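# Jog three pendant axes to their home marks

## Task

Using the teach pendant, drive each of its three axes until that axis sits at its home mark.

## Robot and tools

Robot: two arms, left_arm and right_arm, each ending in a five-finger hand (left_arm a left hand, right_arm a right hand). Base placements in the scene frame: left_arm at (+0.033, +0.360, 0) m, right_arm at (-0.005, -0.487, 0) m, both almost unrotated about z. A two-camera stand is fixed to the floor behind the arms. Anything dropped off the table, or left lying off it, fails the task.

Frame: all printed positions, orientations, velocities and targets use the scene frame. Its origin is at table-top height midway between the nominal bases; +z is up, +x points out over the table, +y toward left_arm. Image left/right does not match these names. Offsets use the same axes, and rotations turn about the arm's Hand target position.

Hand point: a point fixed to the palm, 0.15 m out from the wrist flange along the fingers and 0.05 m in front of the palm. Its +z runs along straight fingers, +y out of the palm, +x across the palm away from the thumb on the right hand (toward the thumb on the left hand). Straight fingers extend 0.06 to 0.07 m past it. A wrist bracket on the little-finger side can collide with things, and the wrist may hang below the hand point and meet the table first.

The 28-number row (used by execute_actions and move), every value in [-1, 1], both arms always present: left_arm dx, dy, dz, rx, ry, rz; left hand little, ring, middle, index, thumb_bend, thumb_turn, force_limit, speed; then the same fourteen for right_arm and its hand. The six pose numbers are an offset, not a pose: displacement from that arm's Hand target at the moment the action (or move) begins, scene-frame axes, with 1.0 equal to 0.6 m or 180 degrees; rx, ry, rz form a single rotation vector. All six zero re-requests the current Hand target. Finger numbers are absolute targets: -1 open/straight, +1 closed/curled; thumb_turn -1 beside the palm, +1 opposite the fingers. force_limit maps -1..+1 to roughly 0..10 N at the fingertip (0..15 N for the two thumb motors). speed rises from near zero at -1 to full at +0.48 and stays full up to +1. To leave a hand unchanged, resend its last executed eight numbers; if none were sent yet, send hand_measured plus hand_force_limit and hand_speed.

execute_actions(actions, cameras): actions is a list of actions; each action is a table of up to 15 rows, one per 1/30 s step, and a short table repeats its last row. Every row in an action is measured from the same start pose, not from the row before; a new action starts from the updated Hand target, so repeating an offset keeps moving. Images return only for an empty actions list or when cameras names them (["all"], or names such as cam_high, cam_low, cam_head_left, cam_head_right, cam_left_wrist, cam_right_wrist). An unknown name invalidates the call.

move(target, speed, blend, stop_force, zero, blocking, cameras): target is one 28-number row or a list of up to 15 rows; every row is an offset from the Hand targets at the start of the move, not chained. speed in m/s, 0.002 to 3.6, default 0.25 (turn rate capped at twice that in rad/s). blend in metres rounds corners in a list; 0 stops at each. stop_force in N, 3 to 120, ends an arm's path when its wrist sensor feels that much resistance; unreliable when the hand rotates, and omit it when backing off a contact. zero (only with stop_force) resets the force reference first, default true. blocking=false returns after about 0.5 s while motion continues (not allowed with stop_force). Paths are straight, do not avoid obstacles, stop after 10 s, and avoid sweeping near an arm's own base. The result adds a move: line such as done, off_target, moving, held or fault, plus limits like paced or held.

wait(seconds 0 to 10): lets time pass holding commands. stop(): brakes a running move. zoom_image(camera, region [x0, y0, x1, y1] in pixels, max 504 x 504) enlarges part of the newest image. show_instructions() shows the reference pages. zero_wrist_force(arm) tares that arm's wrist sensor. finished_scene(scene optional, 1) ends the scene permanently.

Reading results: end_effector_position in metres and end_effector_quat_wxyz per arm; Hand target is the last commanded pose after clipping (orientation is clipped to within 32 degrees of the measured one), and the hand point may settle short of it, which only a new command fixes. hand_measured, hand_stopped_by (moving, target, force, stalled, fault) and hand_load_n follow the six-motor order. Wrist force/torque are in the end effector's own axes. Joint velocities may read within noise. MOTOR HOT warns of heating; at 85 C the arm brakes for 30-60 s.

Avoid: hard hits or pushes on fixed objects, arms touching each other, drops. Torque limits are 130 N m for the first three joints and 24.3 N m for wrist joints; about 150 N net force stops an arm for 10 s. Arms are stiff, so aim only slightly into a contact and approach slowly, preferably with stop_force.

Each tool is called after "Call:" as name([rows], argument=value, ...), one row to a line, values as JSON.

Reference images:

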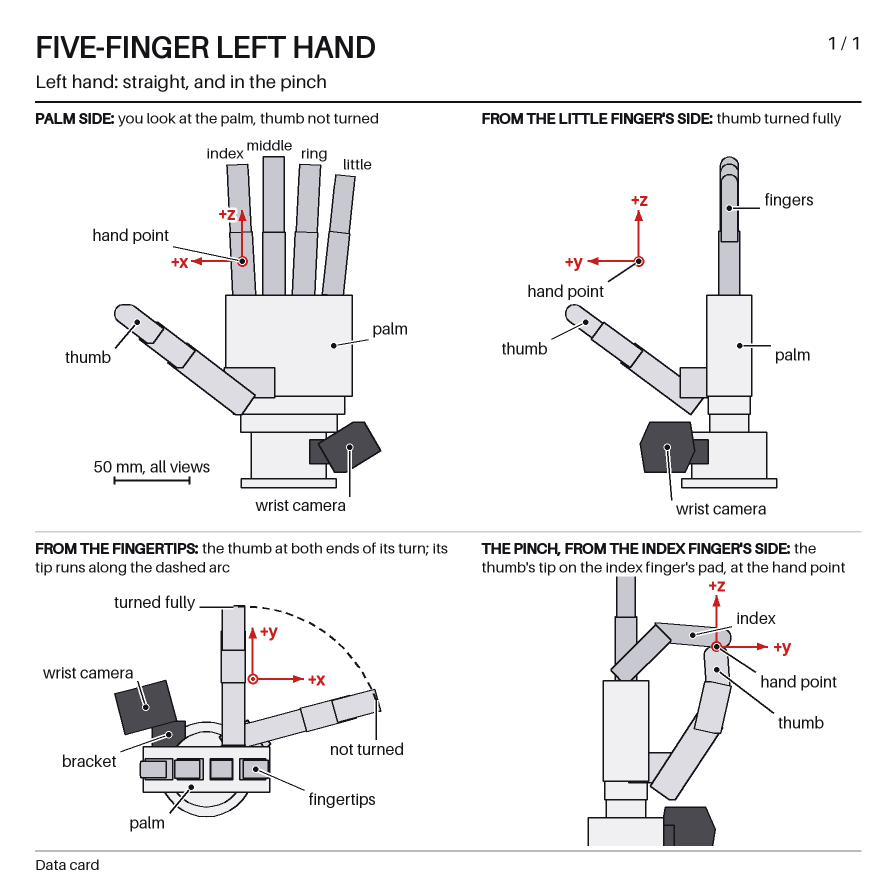

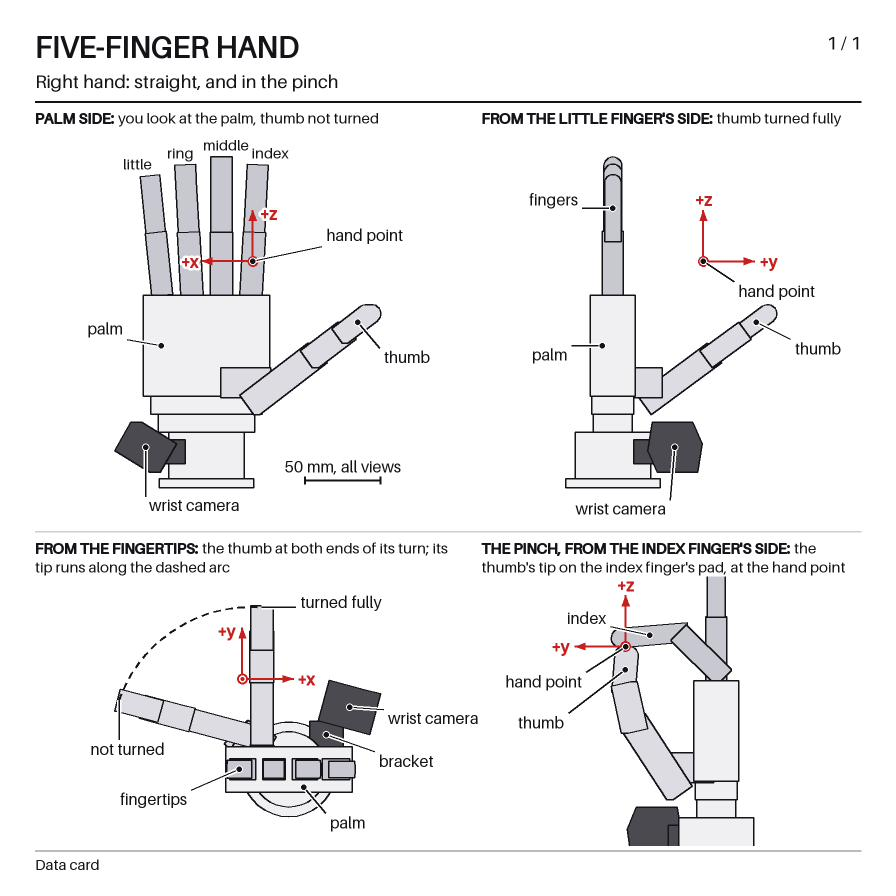

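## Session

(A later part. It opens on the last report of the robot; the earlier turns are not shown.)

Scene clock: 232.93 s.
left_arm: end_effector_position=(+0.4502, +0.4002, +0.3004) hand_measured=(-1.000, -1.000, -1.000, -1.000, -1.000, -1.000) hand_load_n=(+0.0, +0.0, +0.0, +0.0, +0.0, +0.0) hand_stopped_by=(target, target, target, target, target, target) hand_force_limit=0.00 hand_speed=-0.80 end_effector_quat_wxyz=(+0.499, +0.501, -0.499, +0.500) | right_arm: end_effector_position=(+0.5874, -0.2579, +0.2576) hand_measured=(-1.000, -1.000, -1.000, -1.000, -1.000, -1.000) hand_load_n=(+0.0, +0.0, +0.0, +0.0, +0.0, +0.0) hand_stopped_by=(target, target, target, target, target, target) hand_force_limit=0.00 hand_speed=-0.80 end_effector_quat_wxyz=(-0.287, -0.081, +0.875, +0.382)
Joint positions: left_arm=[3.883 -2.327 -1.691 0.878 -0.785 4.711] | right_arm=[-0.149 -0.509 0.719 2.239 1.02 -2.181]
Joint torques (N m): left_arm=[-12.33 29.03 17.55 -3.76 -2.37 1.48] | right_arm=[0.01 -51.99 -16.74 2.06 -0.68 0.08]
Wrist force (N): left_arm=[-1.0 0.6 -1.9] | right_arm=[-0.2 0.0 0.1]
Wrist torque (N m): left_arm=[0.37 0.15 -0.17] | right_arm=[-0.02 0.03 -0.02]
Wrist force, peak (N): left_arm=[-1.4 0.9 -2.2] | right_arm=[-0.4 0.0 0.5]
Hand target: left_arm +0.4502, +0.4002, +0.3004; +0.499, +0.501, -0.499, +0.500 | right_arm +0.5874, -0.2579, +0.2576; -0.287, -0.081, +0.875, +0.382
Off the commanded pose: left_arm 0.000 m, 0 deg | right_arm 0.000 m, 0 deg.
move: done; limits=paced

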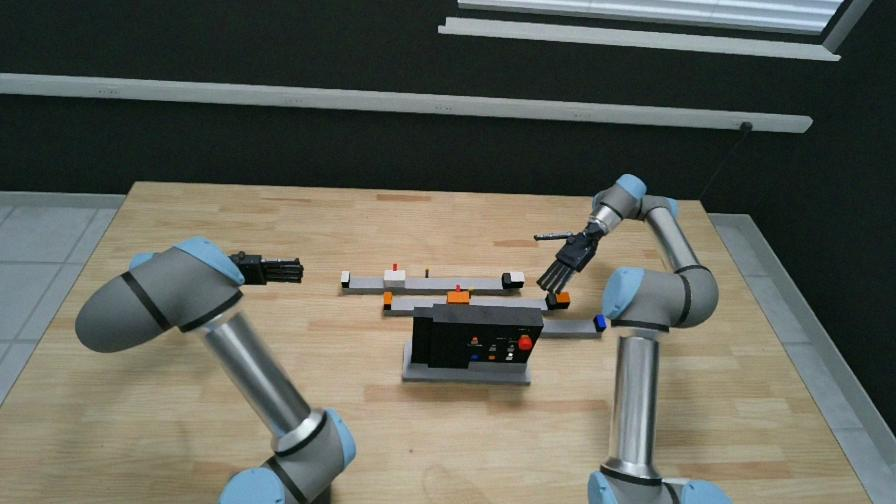

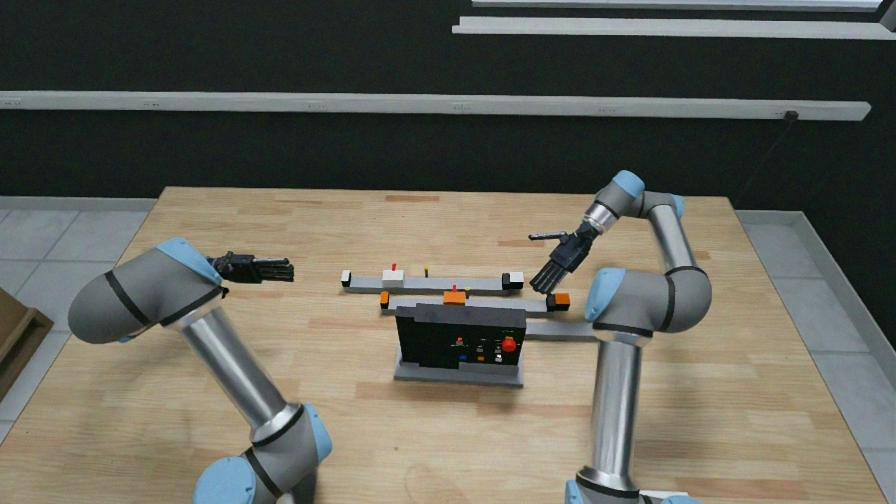

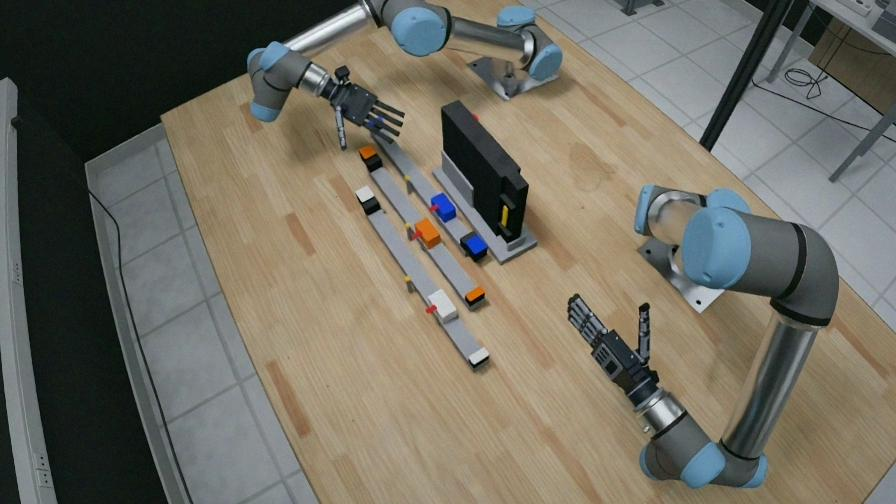

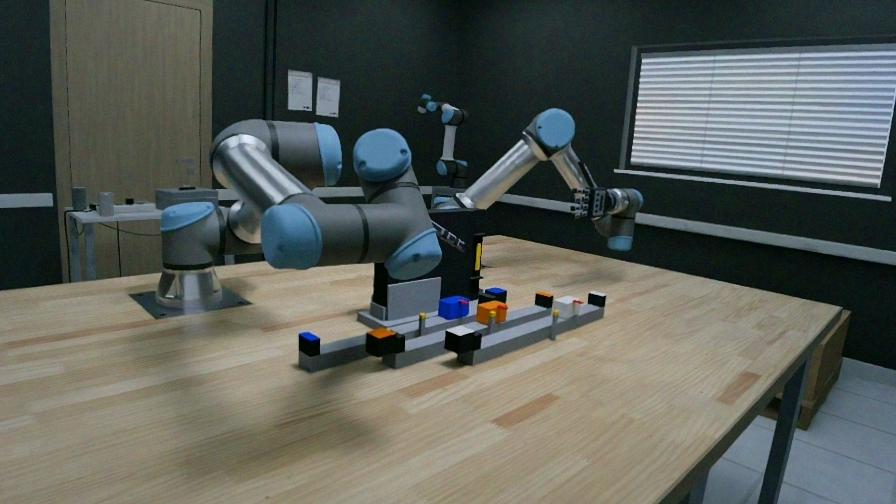

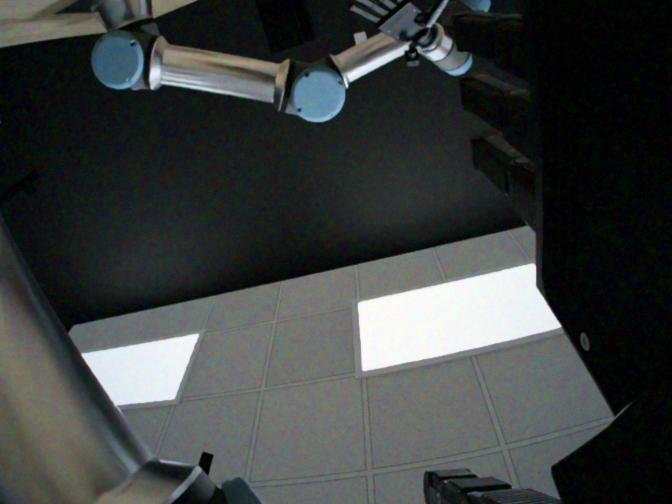

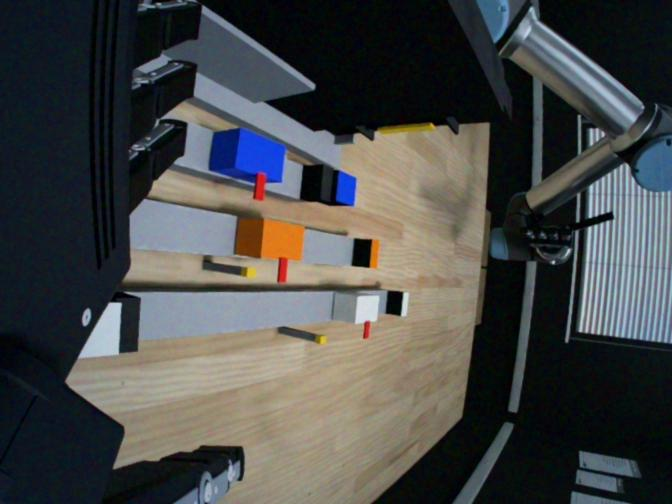

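Call:
move(target=[0.0, -0.2, -0.2, 0.222, 0, 0, -1, -1, -1, -1, -1, -1, 0, -0.8, 0, 0, 0, 0, 0, 0, -1, -1, -1, -1, -1, -1, 0, -0.8], speed=0.25, cameras=["cam_left_wrist", "cam_high", "cam_low"])

Call:
zoom_image(camera="cam_left_wrist", region=[130, 40, 480, 300])

Scene clock: 253.50 s.
left_arm: end_effector_position=(+0.4502, +0.2803, +0.1804) hand_measured=(-1.000, -1.000, -1.000, -1.000, -1.000, -1.000) hand_load_n=(+0.0, +0.0, +0.0, +0.0, +0.0, +0.0) hand_stopped_by=(target, target, target, target, target, target) hand_force_limit=0.00 hand_speed=-0.80 end_effector_quat_wxyz=(+0.298, +0.641, -0.640, +0.300) | right_arm: end_effector_position=(+0.5874, -0.2579, +0.2576) hand_measured=(-1.000, -1.000, -1.000, -1.000, -1.000, -1.000) hand_load_n=(+0.0, +0.0, +0.0, +0.0, +0.0, +0.0) hand_stopped_by=(target, target, target, target, target, target) hand_force_limit=0.00 hand_speed=-0.80 end_effector_quat_wxyz=(-0.287, -0.081, +0.875, +0.382)
Joint positions: left_arm=[3.637 -2.203 -1.596 1.679 -0.853 3.893] | right_arm=[-0.149 -0.509 0.719 2.239 1.02 -2.181]
Joint torques (N m): left_arm=[-12.99 46.34 20.91 -0.1 -1.23 -1.99] | right_arm=[-0.03 -52.42 -17.39 1.94 -0.69 0.05]
Wrist force (N): left_arm=[-0.6 0.6 -0.7] | right_arm=[-0.1 0.1 0.5]
Wrist torque (N m): left_arm=[0.17 -0.03 0.00] | right_arm=[-0.01 0.00 0.00]
Wrist force, peak (N): left_arm=[-1.0 0.3 -2.4] | right_arm=[-0.1 0.4 0.5]
Hand target: left_arm +0.4502, +0.2802, +0.1804; +0.298, +0.641, -0.640, +0.300 | right_arm +0.5874, -0.2579, +0.2576; -0.287, -0.081, +0.875, +0.382
Off the commanded pose: left_arm 0.000 m, 0 deg | right_arm 0.000 m, 0 deg.
move: done
Images, in order (width x height): cam_high 896x504, cam_low 896x504, cam_left_wrist 672x504.

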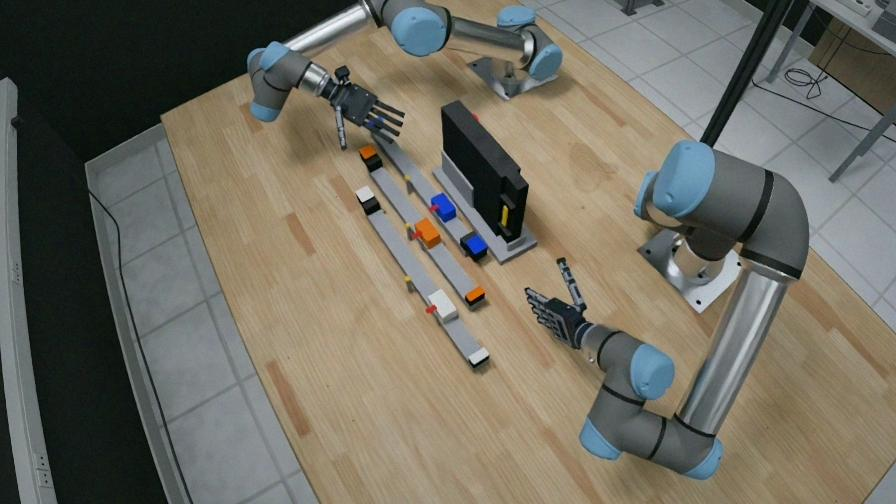

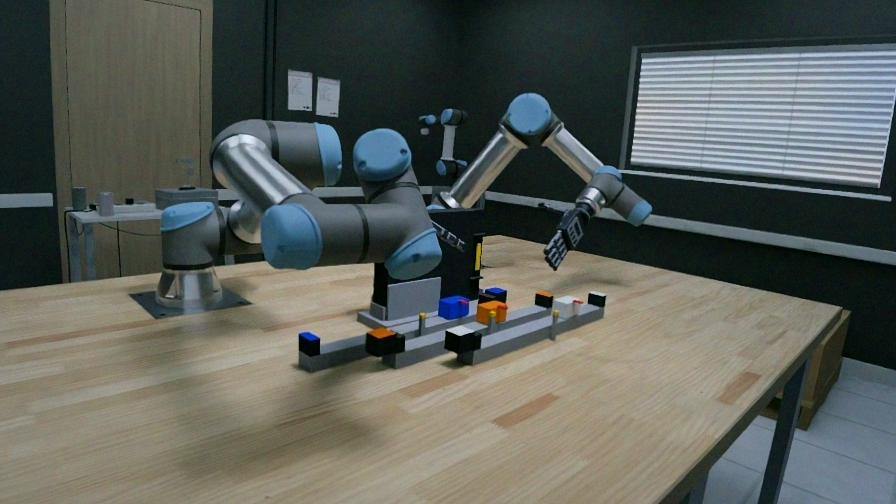

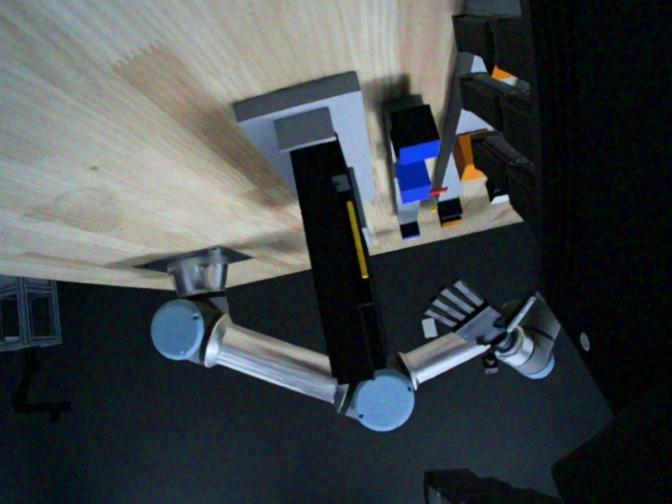

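Scaled by 1.440 from the camera's 672x504 image, which has a finer 960x720 frame.

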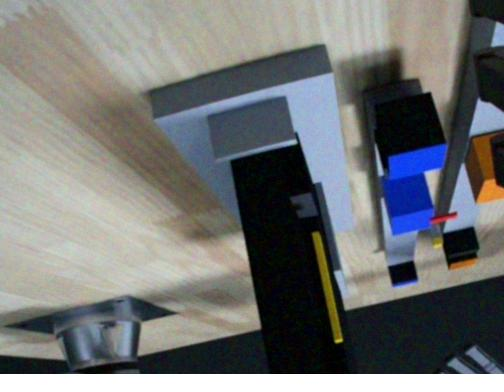

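Call:
zoom_image(camera="cam_left_wrist", region=[270, 110, 410, 390])

Call:
zoom_image(camera="cam_high", region=[420, 80, 560, 280])

Scaled by 1.800 from the camera's 672x504 image, which has a finer 960x720 frame.

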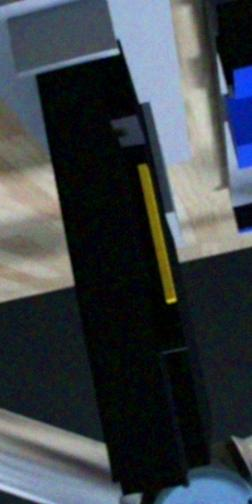

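Scaled by 2.520 from the camera's 896x504 image, which has a finer 1280x720 frame.

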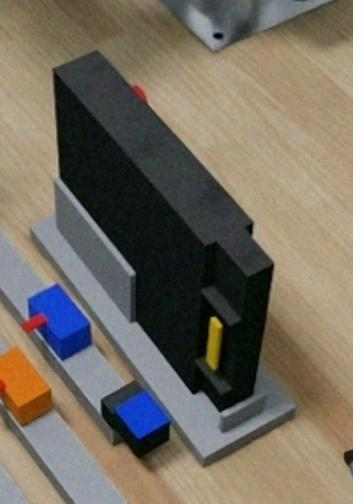

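Call:
move([
  [-0.08, -0.1, 0.36, 0.139, 0, 0, -1, -1, -1, -1, -1, -1, 0, -0.8, 0, 0, 0, 0, 0, 0, -1, -1, -1, -1, -1, -1, 0, -0.8],
  [-0.167, -0.2, 0.36, 0.278, 0, 0, -1, -1, -1, -1, -1, -1, 0, -0.8, 0, 0, 0, 0, 0, 0, -1, -1, -1, -1, -1, -1, 0, -0.8],
], speed=0.25, blend=[0.03, 0], cameras=["cam_left_wrist", "cam_high", "cam_head_left"])

Scene clock: 461.00 s.
left_arm: end_effector_position=(+0.3500, +0.1603, +0.3964) hand_measured=(-1.000, -1.000, -1.000, -1.000, -1.000, -1.000) hand_load_n=(+0.0, +0.0, +0.0, +0.0, +0.0, +0.0) hand_stopped_by=(target, target, target, target, target, target) hand_force_limit=0.00 hand_speed=-0.80 end_effector_quat_wxyz=(-0.001, +0.707, -0.707, +0.001) | right_arm: end_effector_position=(+0.5874, -0.2579, +0.2576) hand_measured=(-1.000, -1.000, -1.000, -1.000, -1.000, -1.000) hand_load_n=(+0.0, +0.0, +0.0, +0.0, +0.0, +0.0) hand_stopped_by=(target, target, target, target, target, target) hand_force_limit=0.00 hand_speed=-0.80 end_effector_quat_wxyz=(-0.287, -0.081, +0.875, +0.382)
Joint positions: left_arm=[3.002 -1.821 -1.134 1.387 -1.571 3.049] | right_arm=[-0.149 -0.509 0.719 2.239 1.02 -2.181]
Joint torques (N m): left_arm=[-12.34 16.08 23.59 -4.88 -2.16 -1.79] | right_arm=[0.31 -51.85 -17.63 1.93 -0.6 0]
Wrist force (N): left_arm=[-0.1 0.8 0.1] | right_arm=[-0.1 0.3 0.3]
Wrist torque (N m): left_arm=[0.09 0.06 0.04] | right_arm=[0.02 0.00 0.00]
Wrist force, peak (N): left_arm=[-1.8 0.4 -0.1] | right_arm=[-0.3 0.3 0.5]
Hand target: left_arm +0.3500, +0.1602, +0.3964; -0.001, +0.707, -0.707, +0.001 | right_arm +0.5874, -0.2579, +0.2576; -0.287, -0.081, +0.875, +0.382
Off the commanded pose: left_arm 0.000 m, 0 deg | right_arm 0.000 m, 0 deg.
move: done
Images, in order (width x height): cam_head_left 896x504, cam_high 896x504, cam_left_wrist 672x504.

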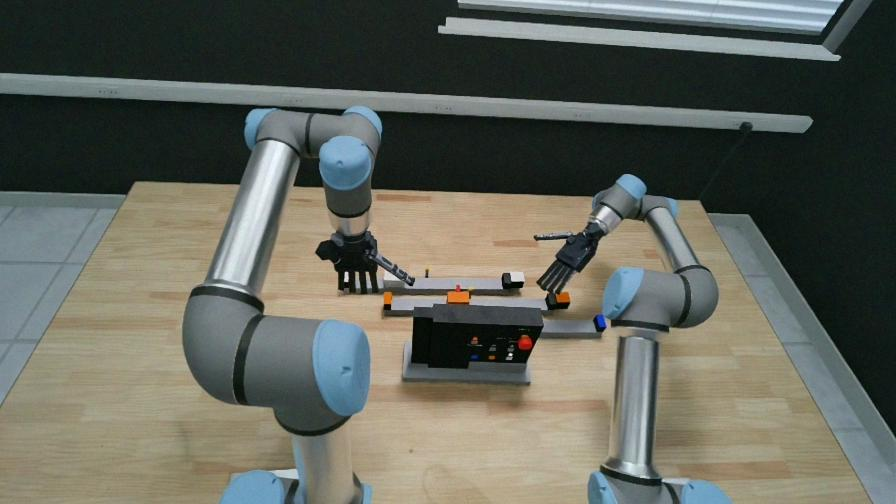

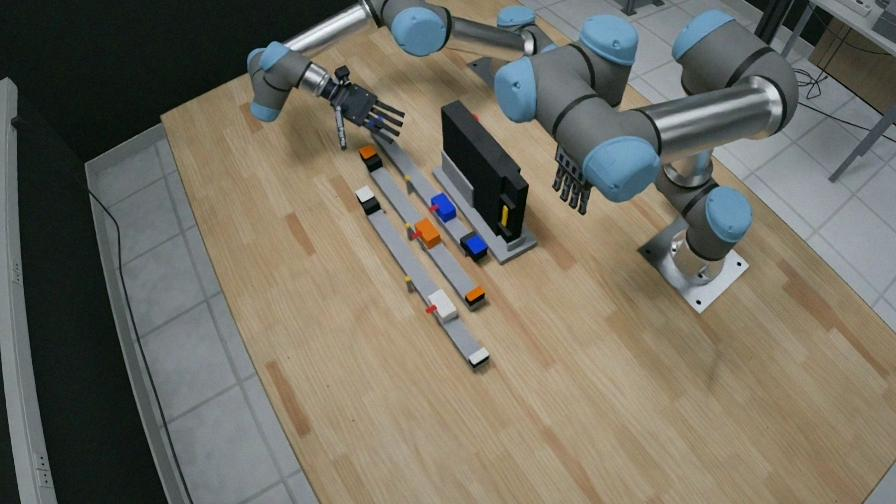

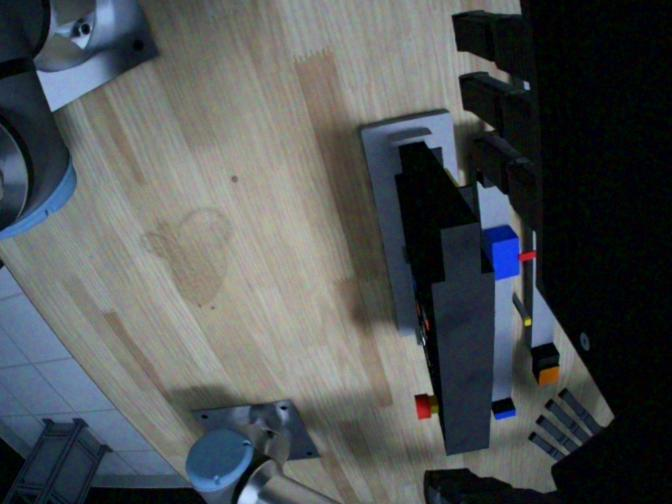

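Call:
zoom_image(camera="cam_left_wrist", region=[360, 100, 540, 300])

Call:
zoom_image(camera="cam_left_wrist", region=[380, 300, 520, 470])

Scaled by 2.520 from the camera's 672x504 image, which has a finer 960x720 frame.

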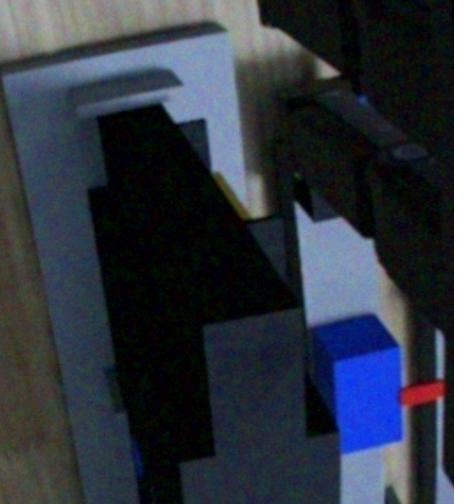

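Scaled by 2.965 from the camera's 672x504 image, which has a finer 960x720 frame.

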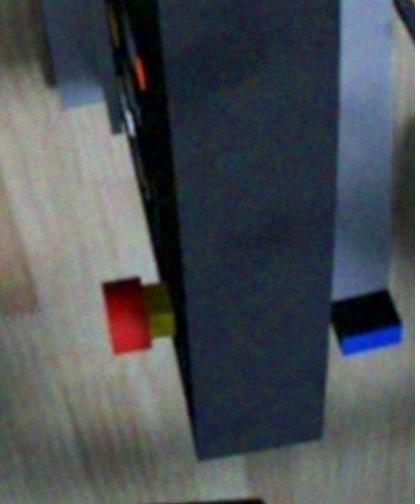

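Call:
move([
  [0.117, -0.03, -0.10, -0.4718, -0.1952, 0.1952, -1, -1, -1, -1, -1, 1, 0, -0.2, 0, 0, 0, 0, 0, 0, -1, -1, -1, -1, -1, -1, 0, -0.8],
], speed=0.2, cameras=["all"])

Scene clock: 523.73 s.
left_arm: end_effector_position=(+0.4202, +0.1422, +0.3364) hand_measured=(-1.000, -1.000, -1.000, -1.000, -1.000, +1.000) hand_load_n=(+0.0, +0.0, +0.0, +0.0, +0.0, -0.5) hand_stopped_by=(target, target, target, target, target, target) hand_force_limit=0.00 hand_speed=-0.20 end_effector_quat_wxyz=(+0.270, +0.654, -0.270, +0.653) | right_arm: end_effector_position=(+0.5874, -0.2579, +0.2576) hand_measured=(-1.000, -1.000, -1.000, -1.000, -1.000, -1.000) hand_load_n=(+0.0, +0.0, +0.0, +0.0, +0.0, +0.0) hand_stopped_by=(target, target, target, target, target, target) hand_force_limit=0.00 hand_speed=-0.80 end_effector_quat_wxyz=(-0.287, -0.081, +0.875, +0.382)
Joint positions: left_arm=[3.656 -1.224 -2.328 3.548 -0.225 1.575] | right_arm=[-0.149 -0.509 0.719 2.239 1.02 -2.181]
Joint torques (N m): left_arm=[-11.91 14.66 11.24 2.93 -2.41 -1.67] | right_arm=[0.18 -51.6 -17.15 1.87 -0.72 0.06]
Wrist force (N): left_arm=[-0.8 1.3 -1.5] | right_arm=[-0.2 -0.1 0.3]
Wrist torque (N m): left_arm=[0.47 0.04 -0.05] | right_arm=[-0.03 0.02 -0.02]
Wrist force, peak (N): left_arm=[-0.7 1.0 -2.3] | right_arm=[-0.1 0.1 0.6]
Hand target: left_arm +0.4202, +0.1422, +0.3364; +0.270, +0.654, -0.270, +0.653 | right_arm +0.5874, -0.2579, +0.2576; -0.287, -0.081, +0.875, +0.382
Off the commanded pose: left_arm 0.000 m, 0 deg | right_arm 0.000 m, 0 deg.
move: done

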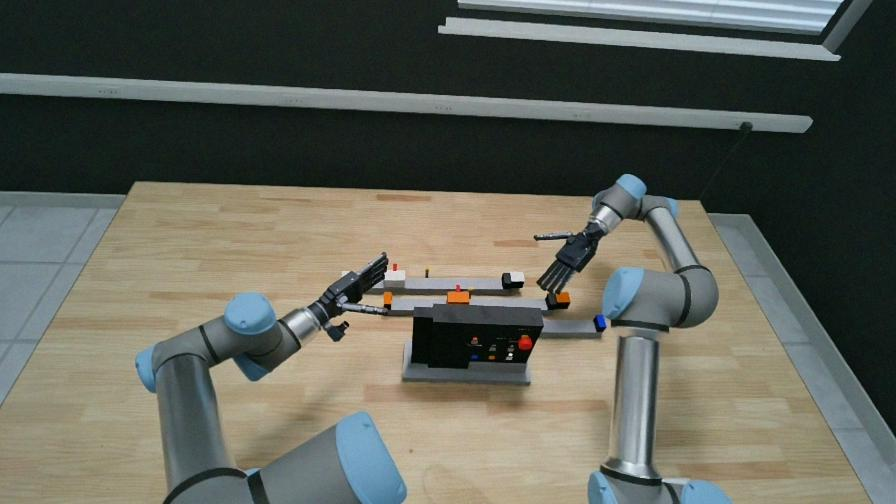

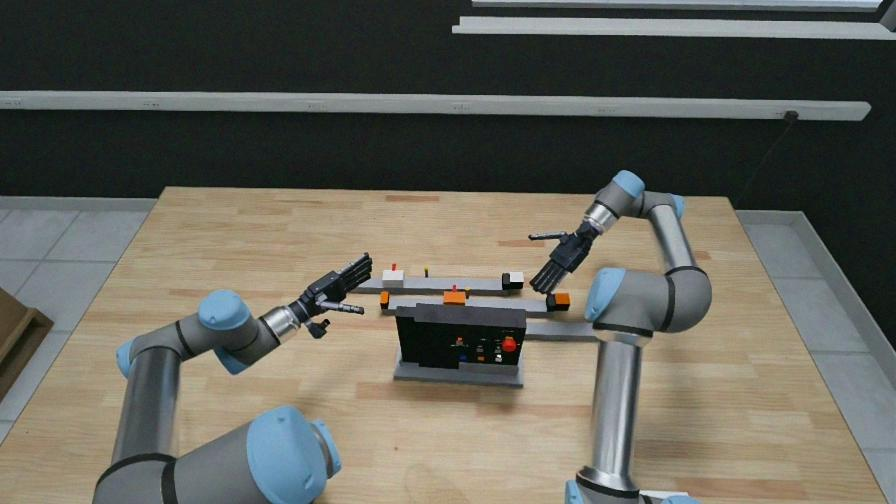

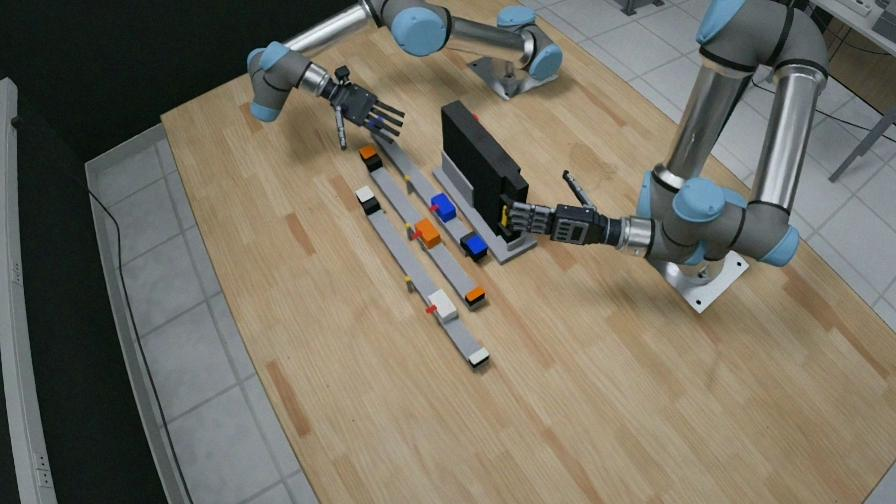

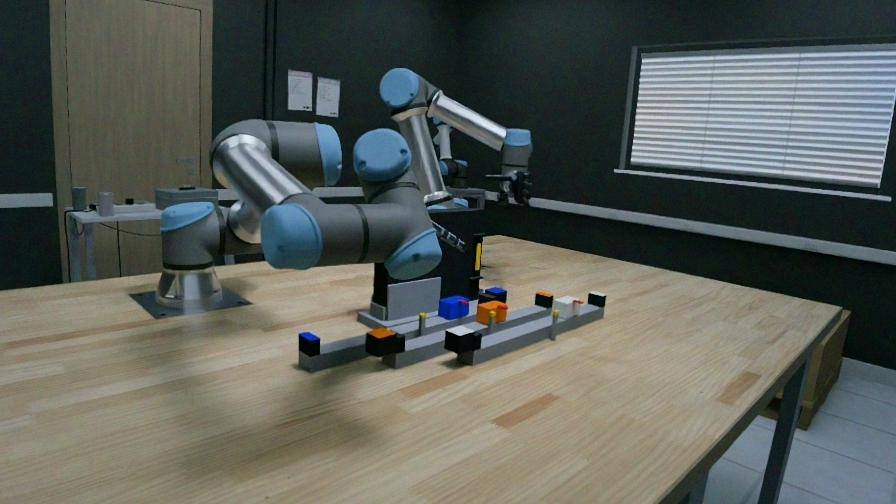

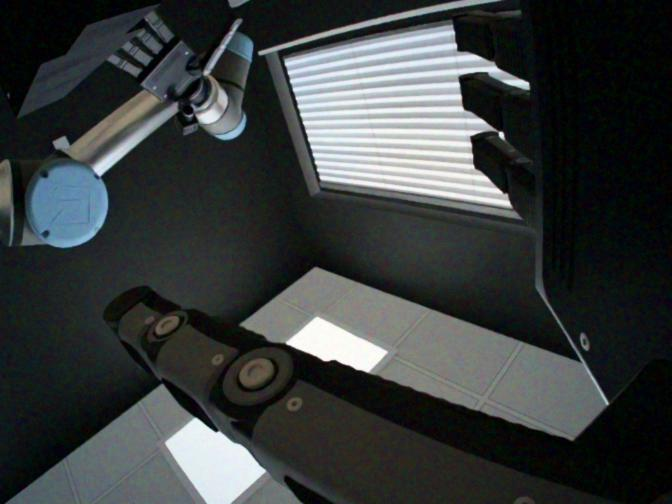

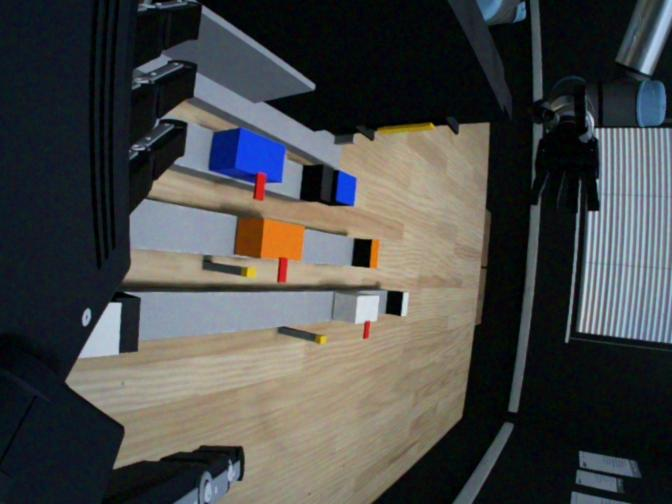

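Call:
move(target=[0.008, -0.035, -0.245, 0, 0, 0, -1, -1, -1, -1, -1, 1, 0, -0.2, 0, 0, 0, 0, 0, 0, -1, -1, -1, -1, -1, -1, 0, -0.8], speed=0.15, cameras=["cam_head_left", "cam_high", "cam_low", "cam_left_wrist"])

Call:
zoom_image(camera="cam_high", region=[420, 80, 620, 300])

Scene clock: 535.67 s.
left_arm: end_effector_position=(+0.4250, +0.1212, +0.1894) hand_measured=(-1.000, -1.000, -1.000, -1.000, -1.000, +1.000) hand_load_n=(+0.0, +0.0, +0.0, +0.0, +0.0, +0.0) hand_stopped_by=(target, target, target, target, target, target) hand_force_limit=0.00 hand_speed=-0.20 end_effector_quat_wxyz=(+0.270, +0.654, -0.270, +0.653) | right_arm: end_effector_position=(+0.5874, -0.2579, +0.2576) hand_measured=(-1.000, -1.000, -1.000, -1.000, -1.000, -1.000) hand_load_n=(+0.0, +0.0, +0.0, +0.0, +0.0, +0.0) hand_stopped_by=(target, target, target, target, target, target) hand_force_limit=0.00 hand_speed=-0.80 end_effector_quat_wxyz=(-0.287, -0.081, +0.875, +0.382)
Joint positions: left_arm=[3.561 -1.589 -2.547 4.134 -0.32 1.573] | right_arm=[-0.149 -0.509 0.719 2.239 1.02 -2.181]
Joint torques (N m): left_arm=[-13.36 1.16 4.17 3.4 -2.31 -1.61] | right_arm=[0.65 -51.86 -17.71 1.76 -0.83 0.08]
Wrist force (N): left_arm=[-0.5 0.8 -1.7] | right_arm=[-0.2 0.0 0.2]
Wrist torque (N m): left_arm=[0.39 0.01 -0.02] | right_arm=[-0.01 0.02 -0.01]
Wrist force, peak (N): left_arm=[-0.9 1.3 -2.1] | right_arm=[-0.4 0.2 0.5]
Hand target: left_arm +0.4250, +0.1212, +0.1894; +0.270, +0.654, -0.270, +0.653 | right_arm +0.5874, -0.2579, +0.2576; -0.287, -0.081, +0.875, +0.382
Off the commanded pose: left_arm 0.000 m, 0 deg | right_arm 0.000 m, 0 deg.
move: done
Images, in order (width x height): cam_head_left 896x504, cam_high 896x504, cam_low 896x504, cam_left_wrist 672x504.

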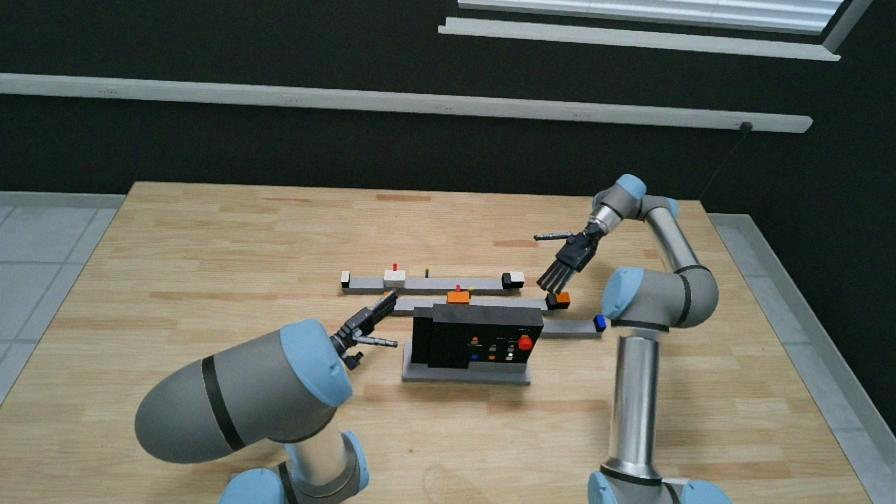

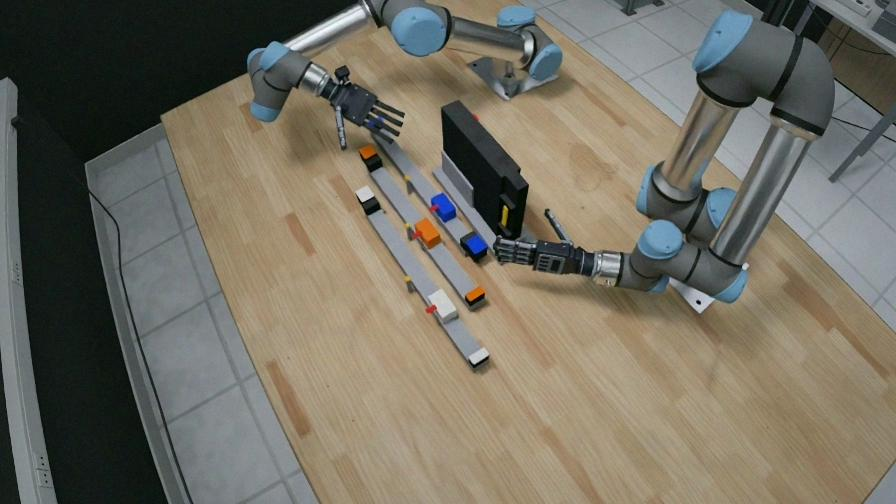

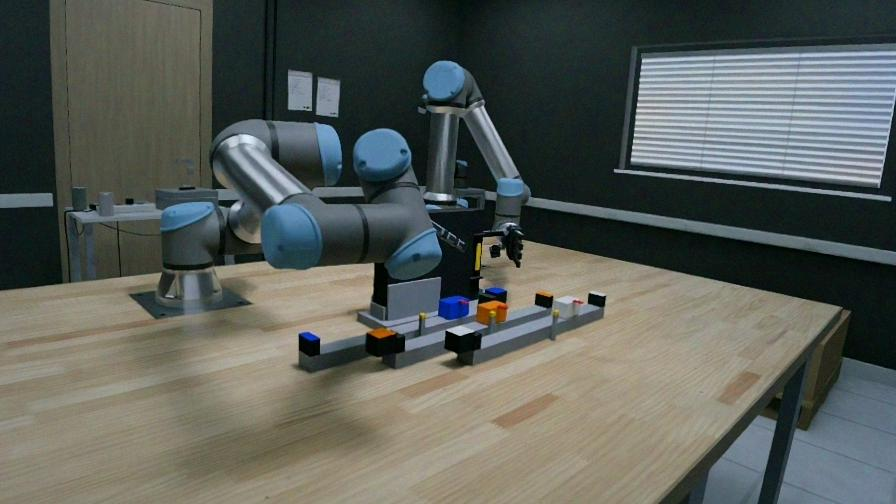

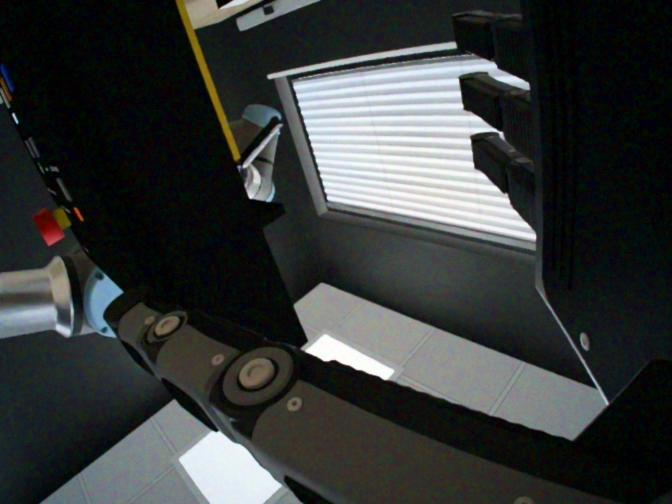

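Scaled by 2.291 from the camera's 896x504 image, which has a finer 1280x720 frame.

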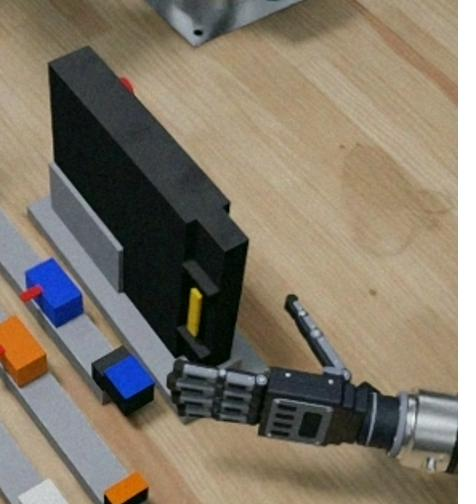

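Call:
move(target=[-0.008, -0.052, -0.066, 0, 0, 0, -1, -1, -1, -1, -1, 1, 0, -0.2, 0, 0, 0, 0, 0, 0, -1, -1, -1, -1, -1, -1, 0, -0.8], speed=0.1, stop_force=8, cameras=["cam_head_left", "cam_head_right", "cam_high", "cam_low", "cam_left_wrist"])

Call:
zoom_image(camera="cam_high", region=[420, 80, 620, 300])

Call:
zoom_image(camera="cam_left_wrist", region=[100, 0, 440, 400])

Scene clock: 551.50 s.
left_arm: end_effector_position=(+0.4202, +0.0900, +0.1498) hand_measured=(-1.000, -1.000, -1.000, -1.000, -1.000, +1.000) hand_load_n=(+0.0, +0.0, +0.0, +0.0, +0.0, +0.0) hand_stopped_by=(target, target, target, target, target, target) hand_force_limit=0.00 hand_speed=-0.20 end_effector_quat_wxyz=(+0.270, +0.654, -0.270, +0.653) | right_arm: end_effector_position=(+0.5874, -0.2579, +0.2576) hand_measured=(-1.000, -1.000, -1.000, -1.000, -1.000, -1.000) hand_load_n=(+0.0, +0.0, +0.0, +0.0, +0.0, +0.0) hand_stopped_by=(target, target, target, target, target, target) hand_force_limit=0.00 hand_speed=-0.80 end_effector_quat_wxyz=(-0.287, -0.081, +0.875, +0.382)
Joint positions: left_arm=[3.44 -1.74 -2.582 4.321 -0.441 1.572] | right_arm=[-0.149 -0.509 0.719 2.239 1.02 -2.181]
Joint torques (N m): left_arm=[-12.16 5.45 0.59 3.53 -2.29 -2.01] | right_arm=[0.42 -51.53 -18.24 1.71 -0.83 0.05]
Wrist force (N): left_arm=[-0.9 0.8 -1.7] | right_arm=[-0.1 0.1 0.3]
Wrist torque (N m): left_arm=[0.38 0.08 -0.04] | right_arm=[-0.01 0.01 0.00]
Wrist force, peak (N): left_arm=[-0.8 0.9 -2.0] | right_arm=[-0.3 0.1 0.6]
Hand target: left_arm +0.4202, +0.0900, +0.1498; +0.270, +0.654, -0.270, +0.653 | right_arm +0.5874, -0.2579, +0.2576; -0.287, -0.081, +0.875, +0.382
Off the commanded pose: left_arm 0.000 m, 0 deg | right_arm 0.000 m, 0 deg.
move: done
Images, in order (width x height): cam_head_left 896x504, cam_head_right 896x504, cam_high 896x504, cam_low 896x504, cam_left_wrist 672x504.

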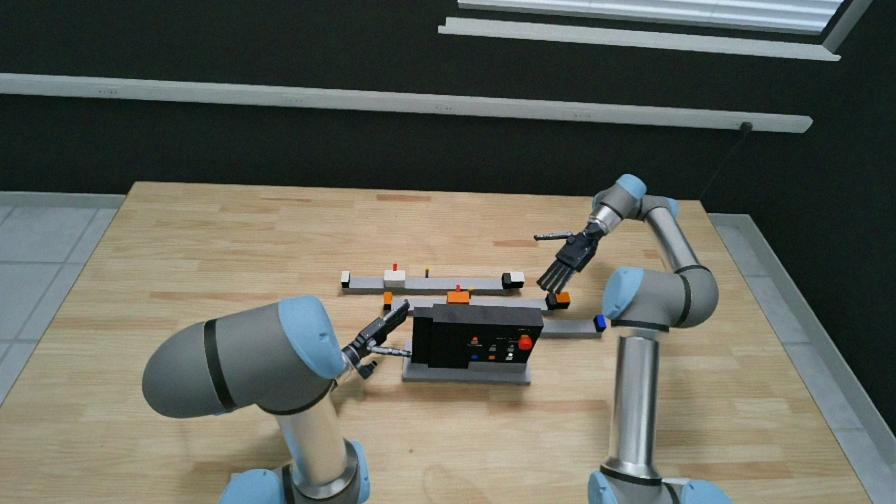

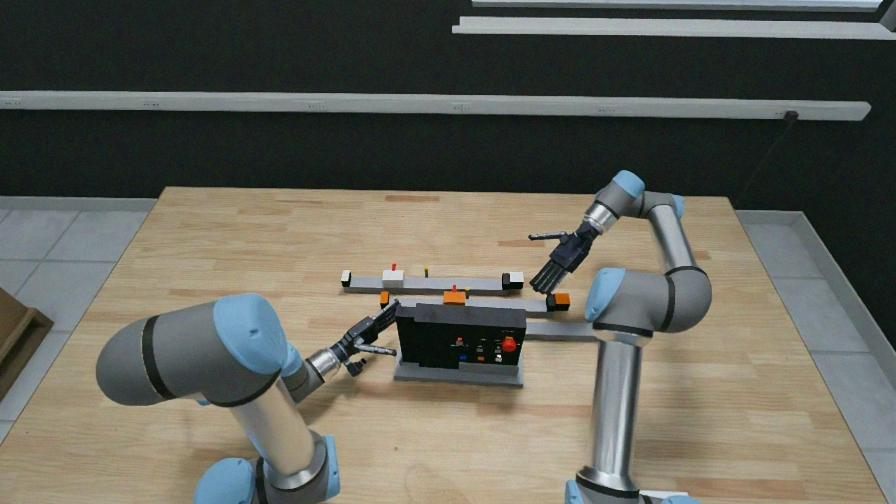

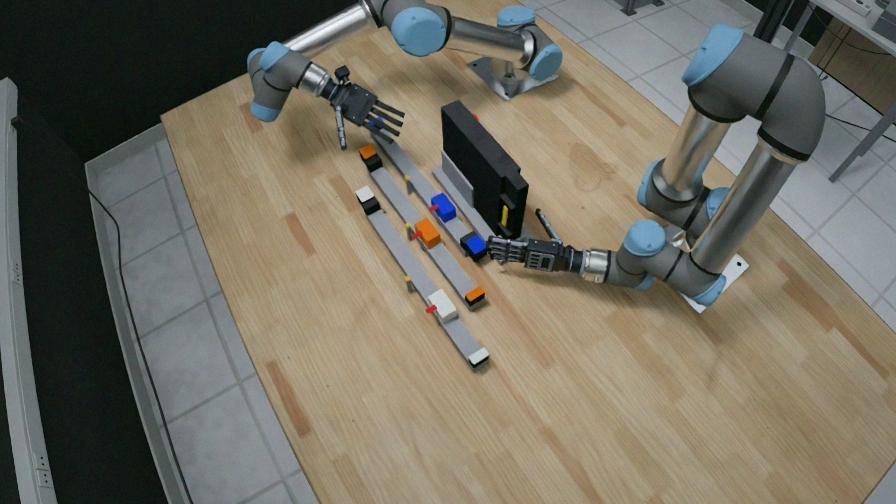

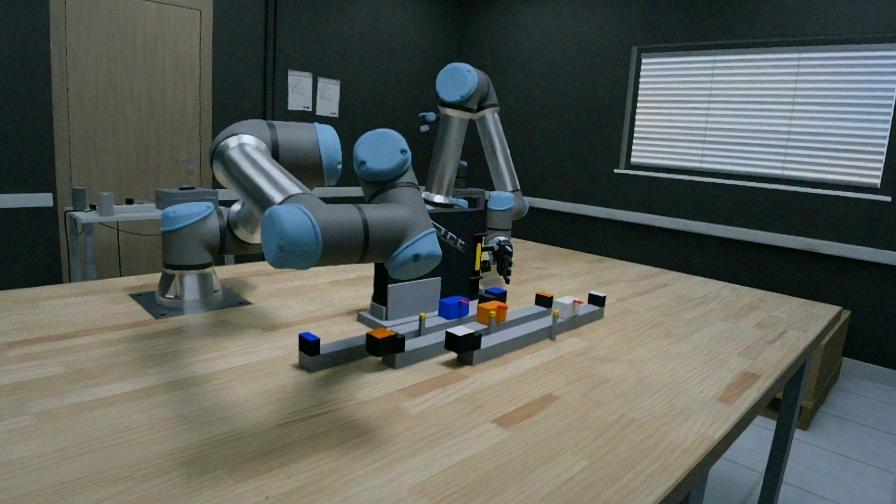

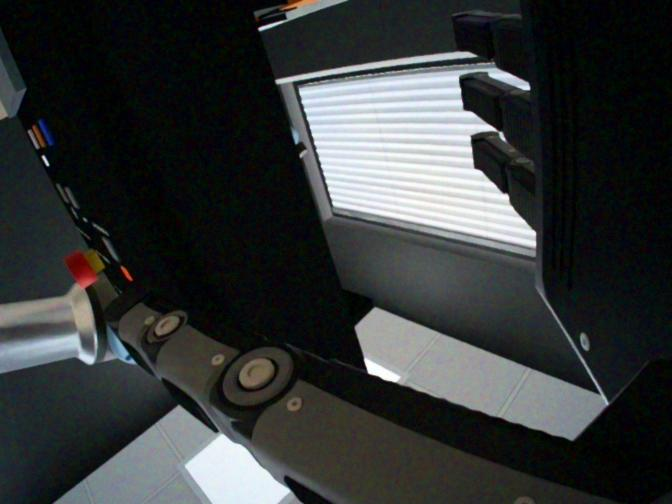

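Scaled by 2.291 from the camera's 896x504 image, which has a finer 1280x720 frame.

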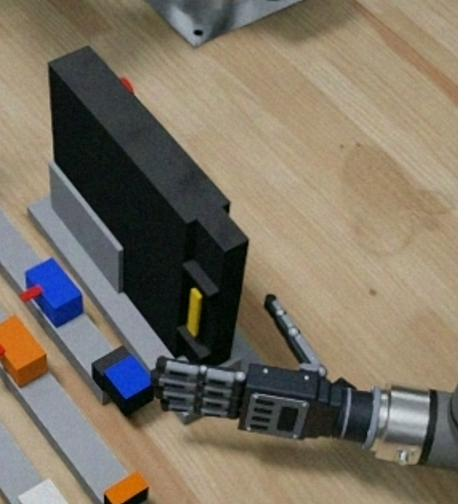

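Scaled by 1.260 from the camera's 672x504 image, which has a finer 960x720 frame.

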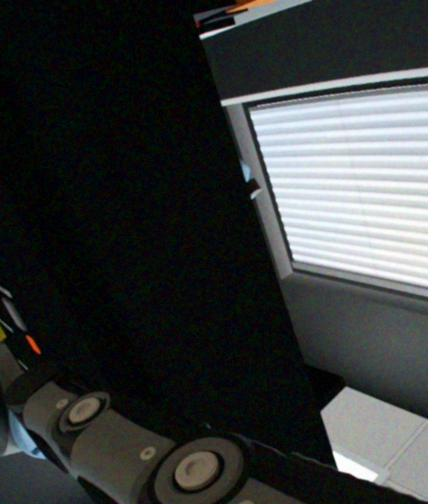

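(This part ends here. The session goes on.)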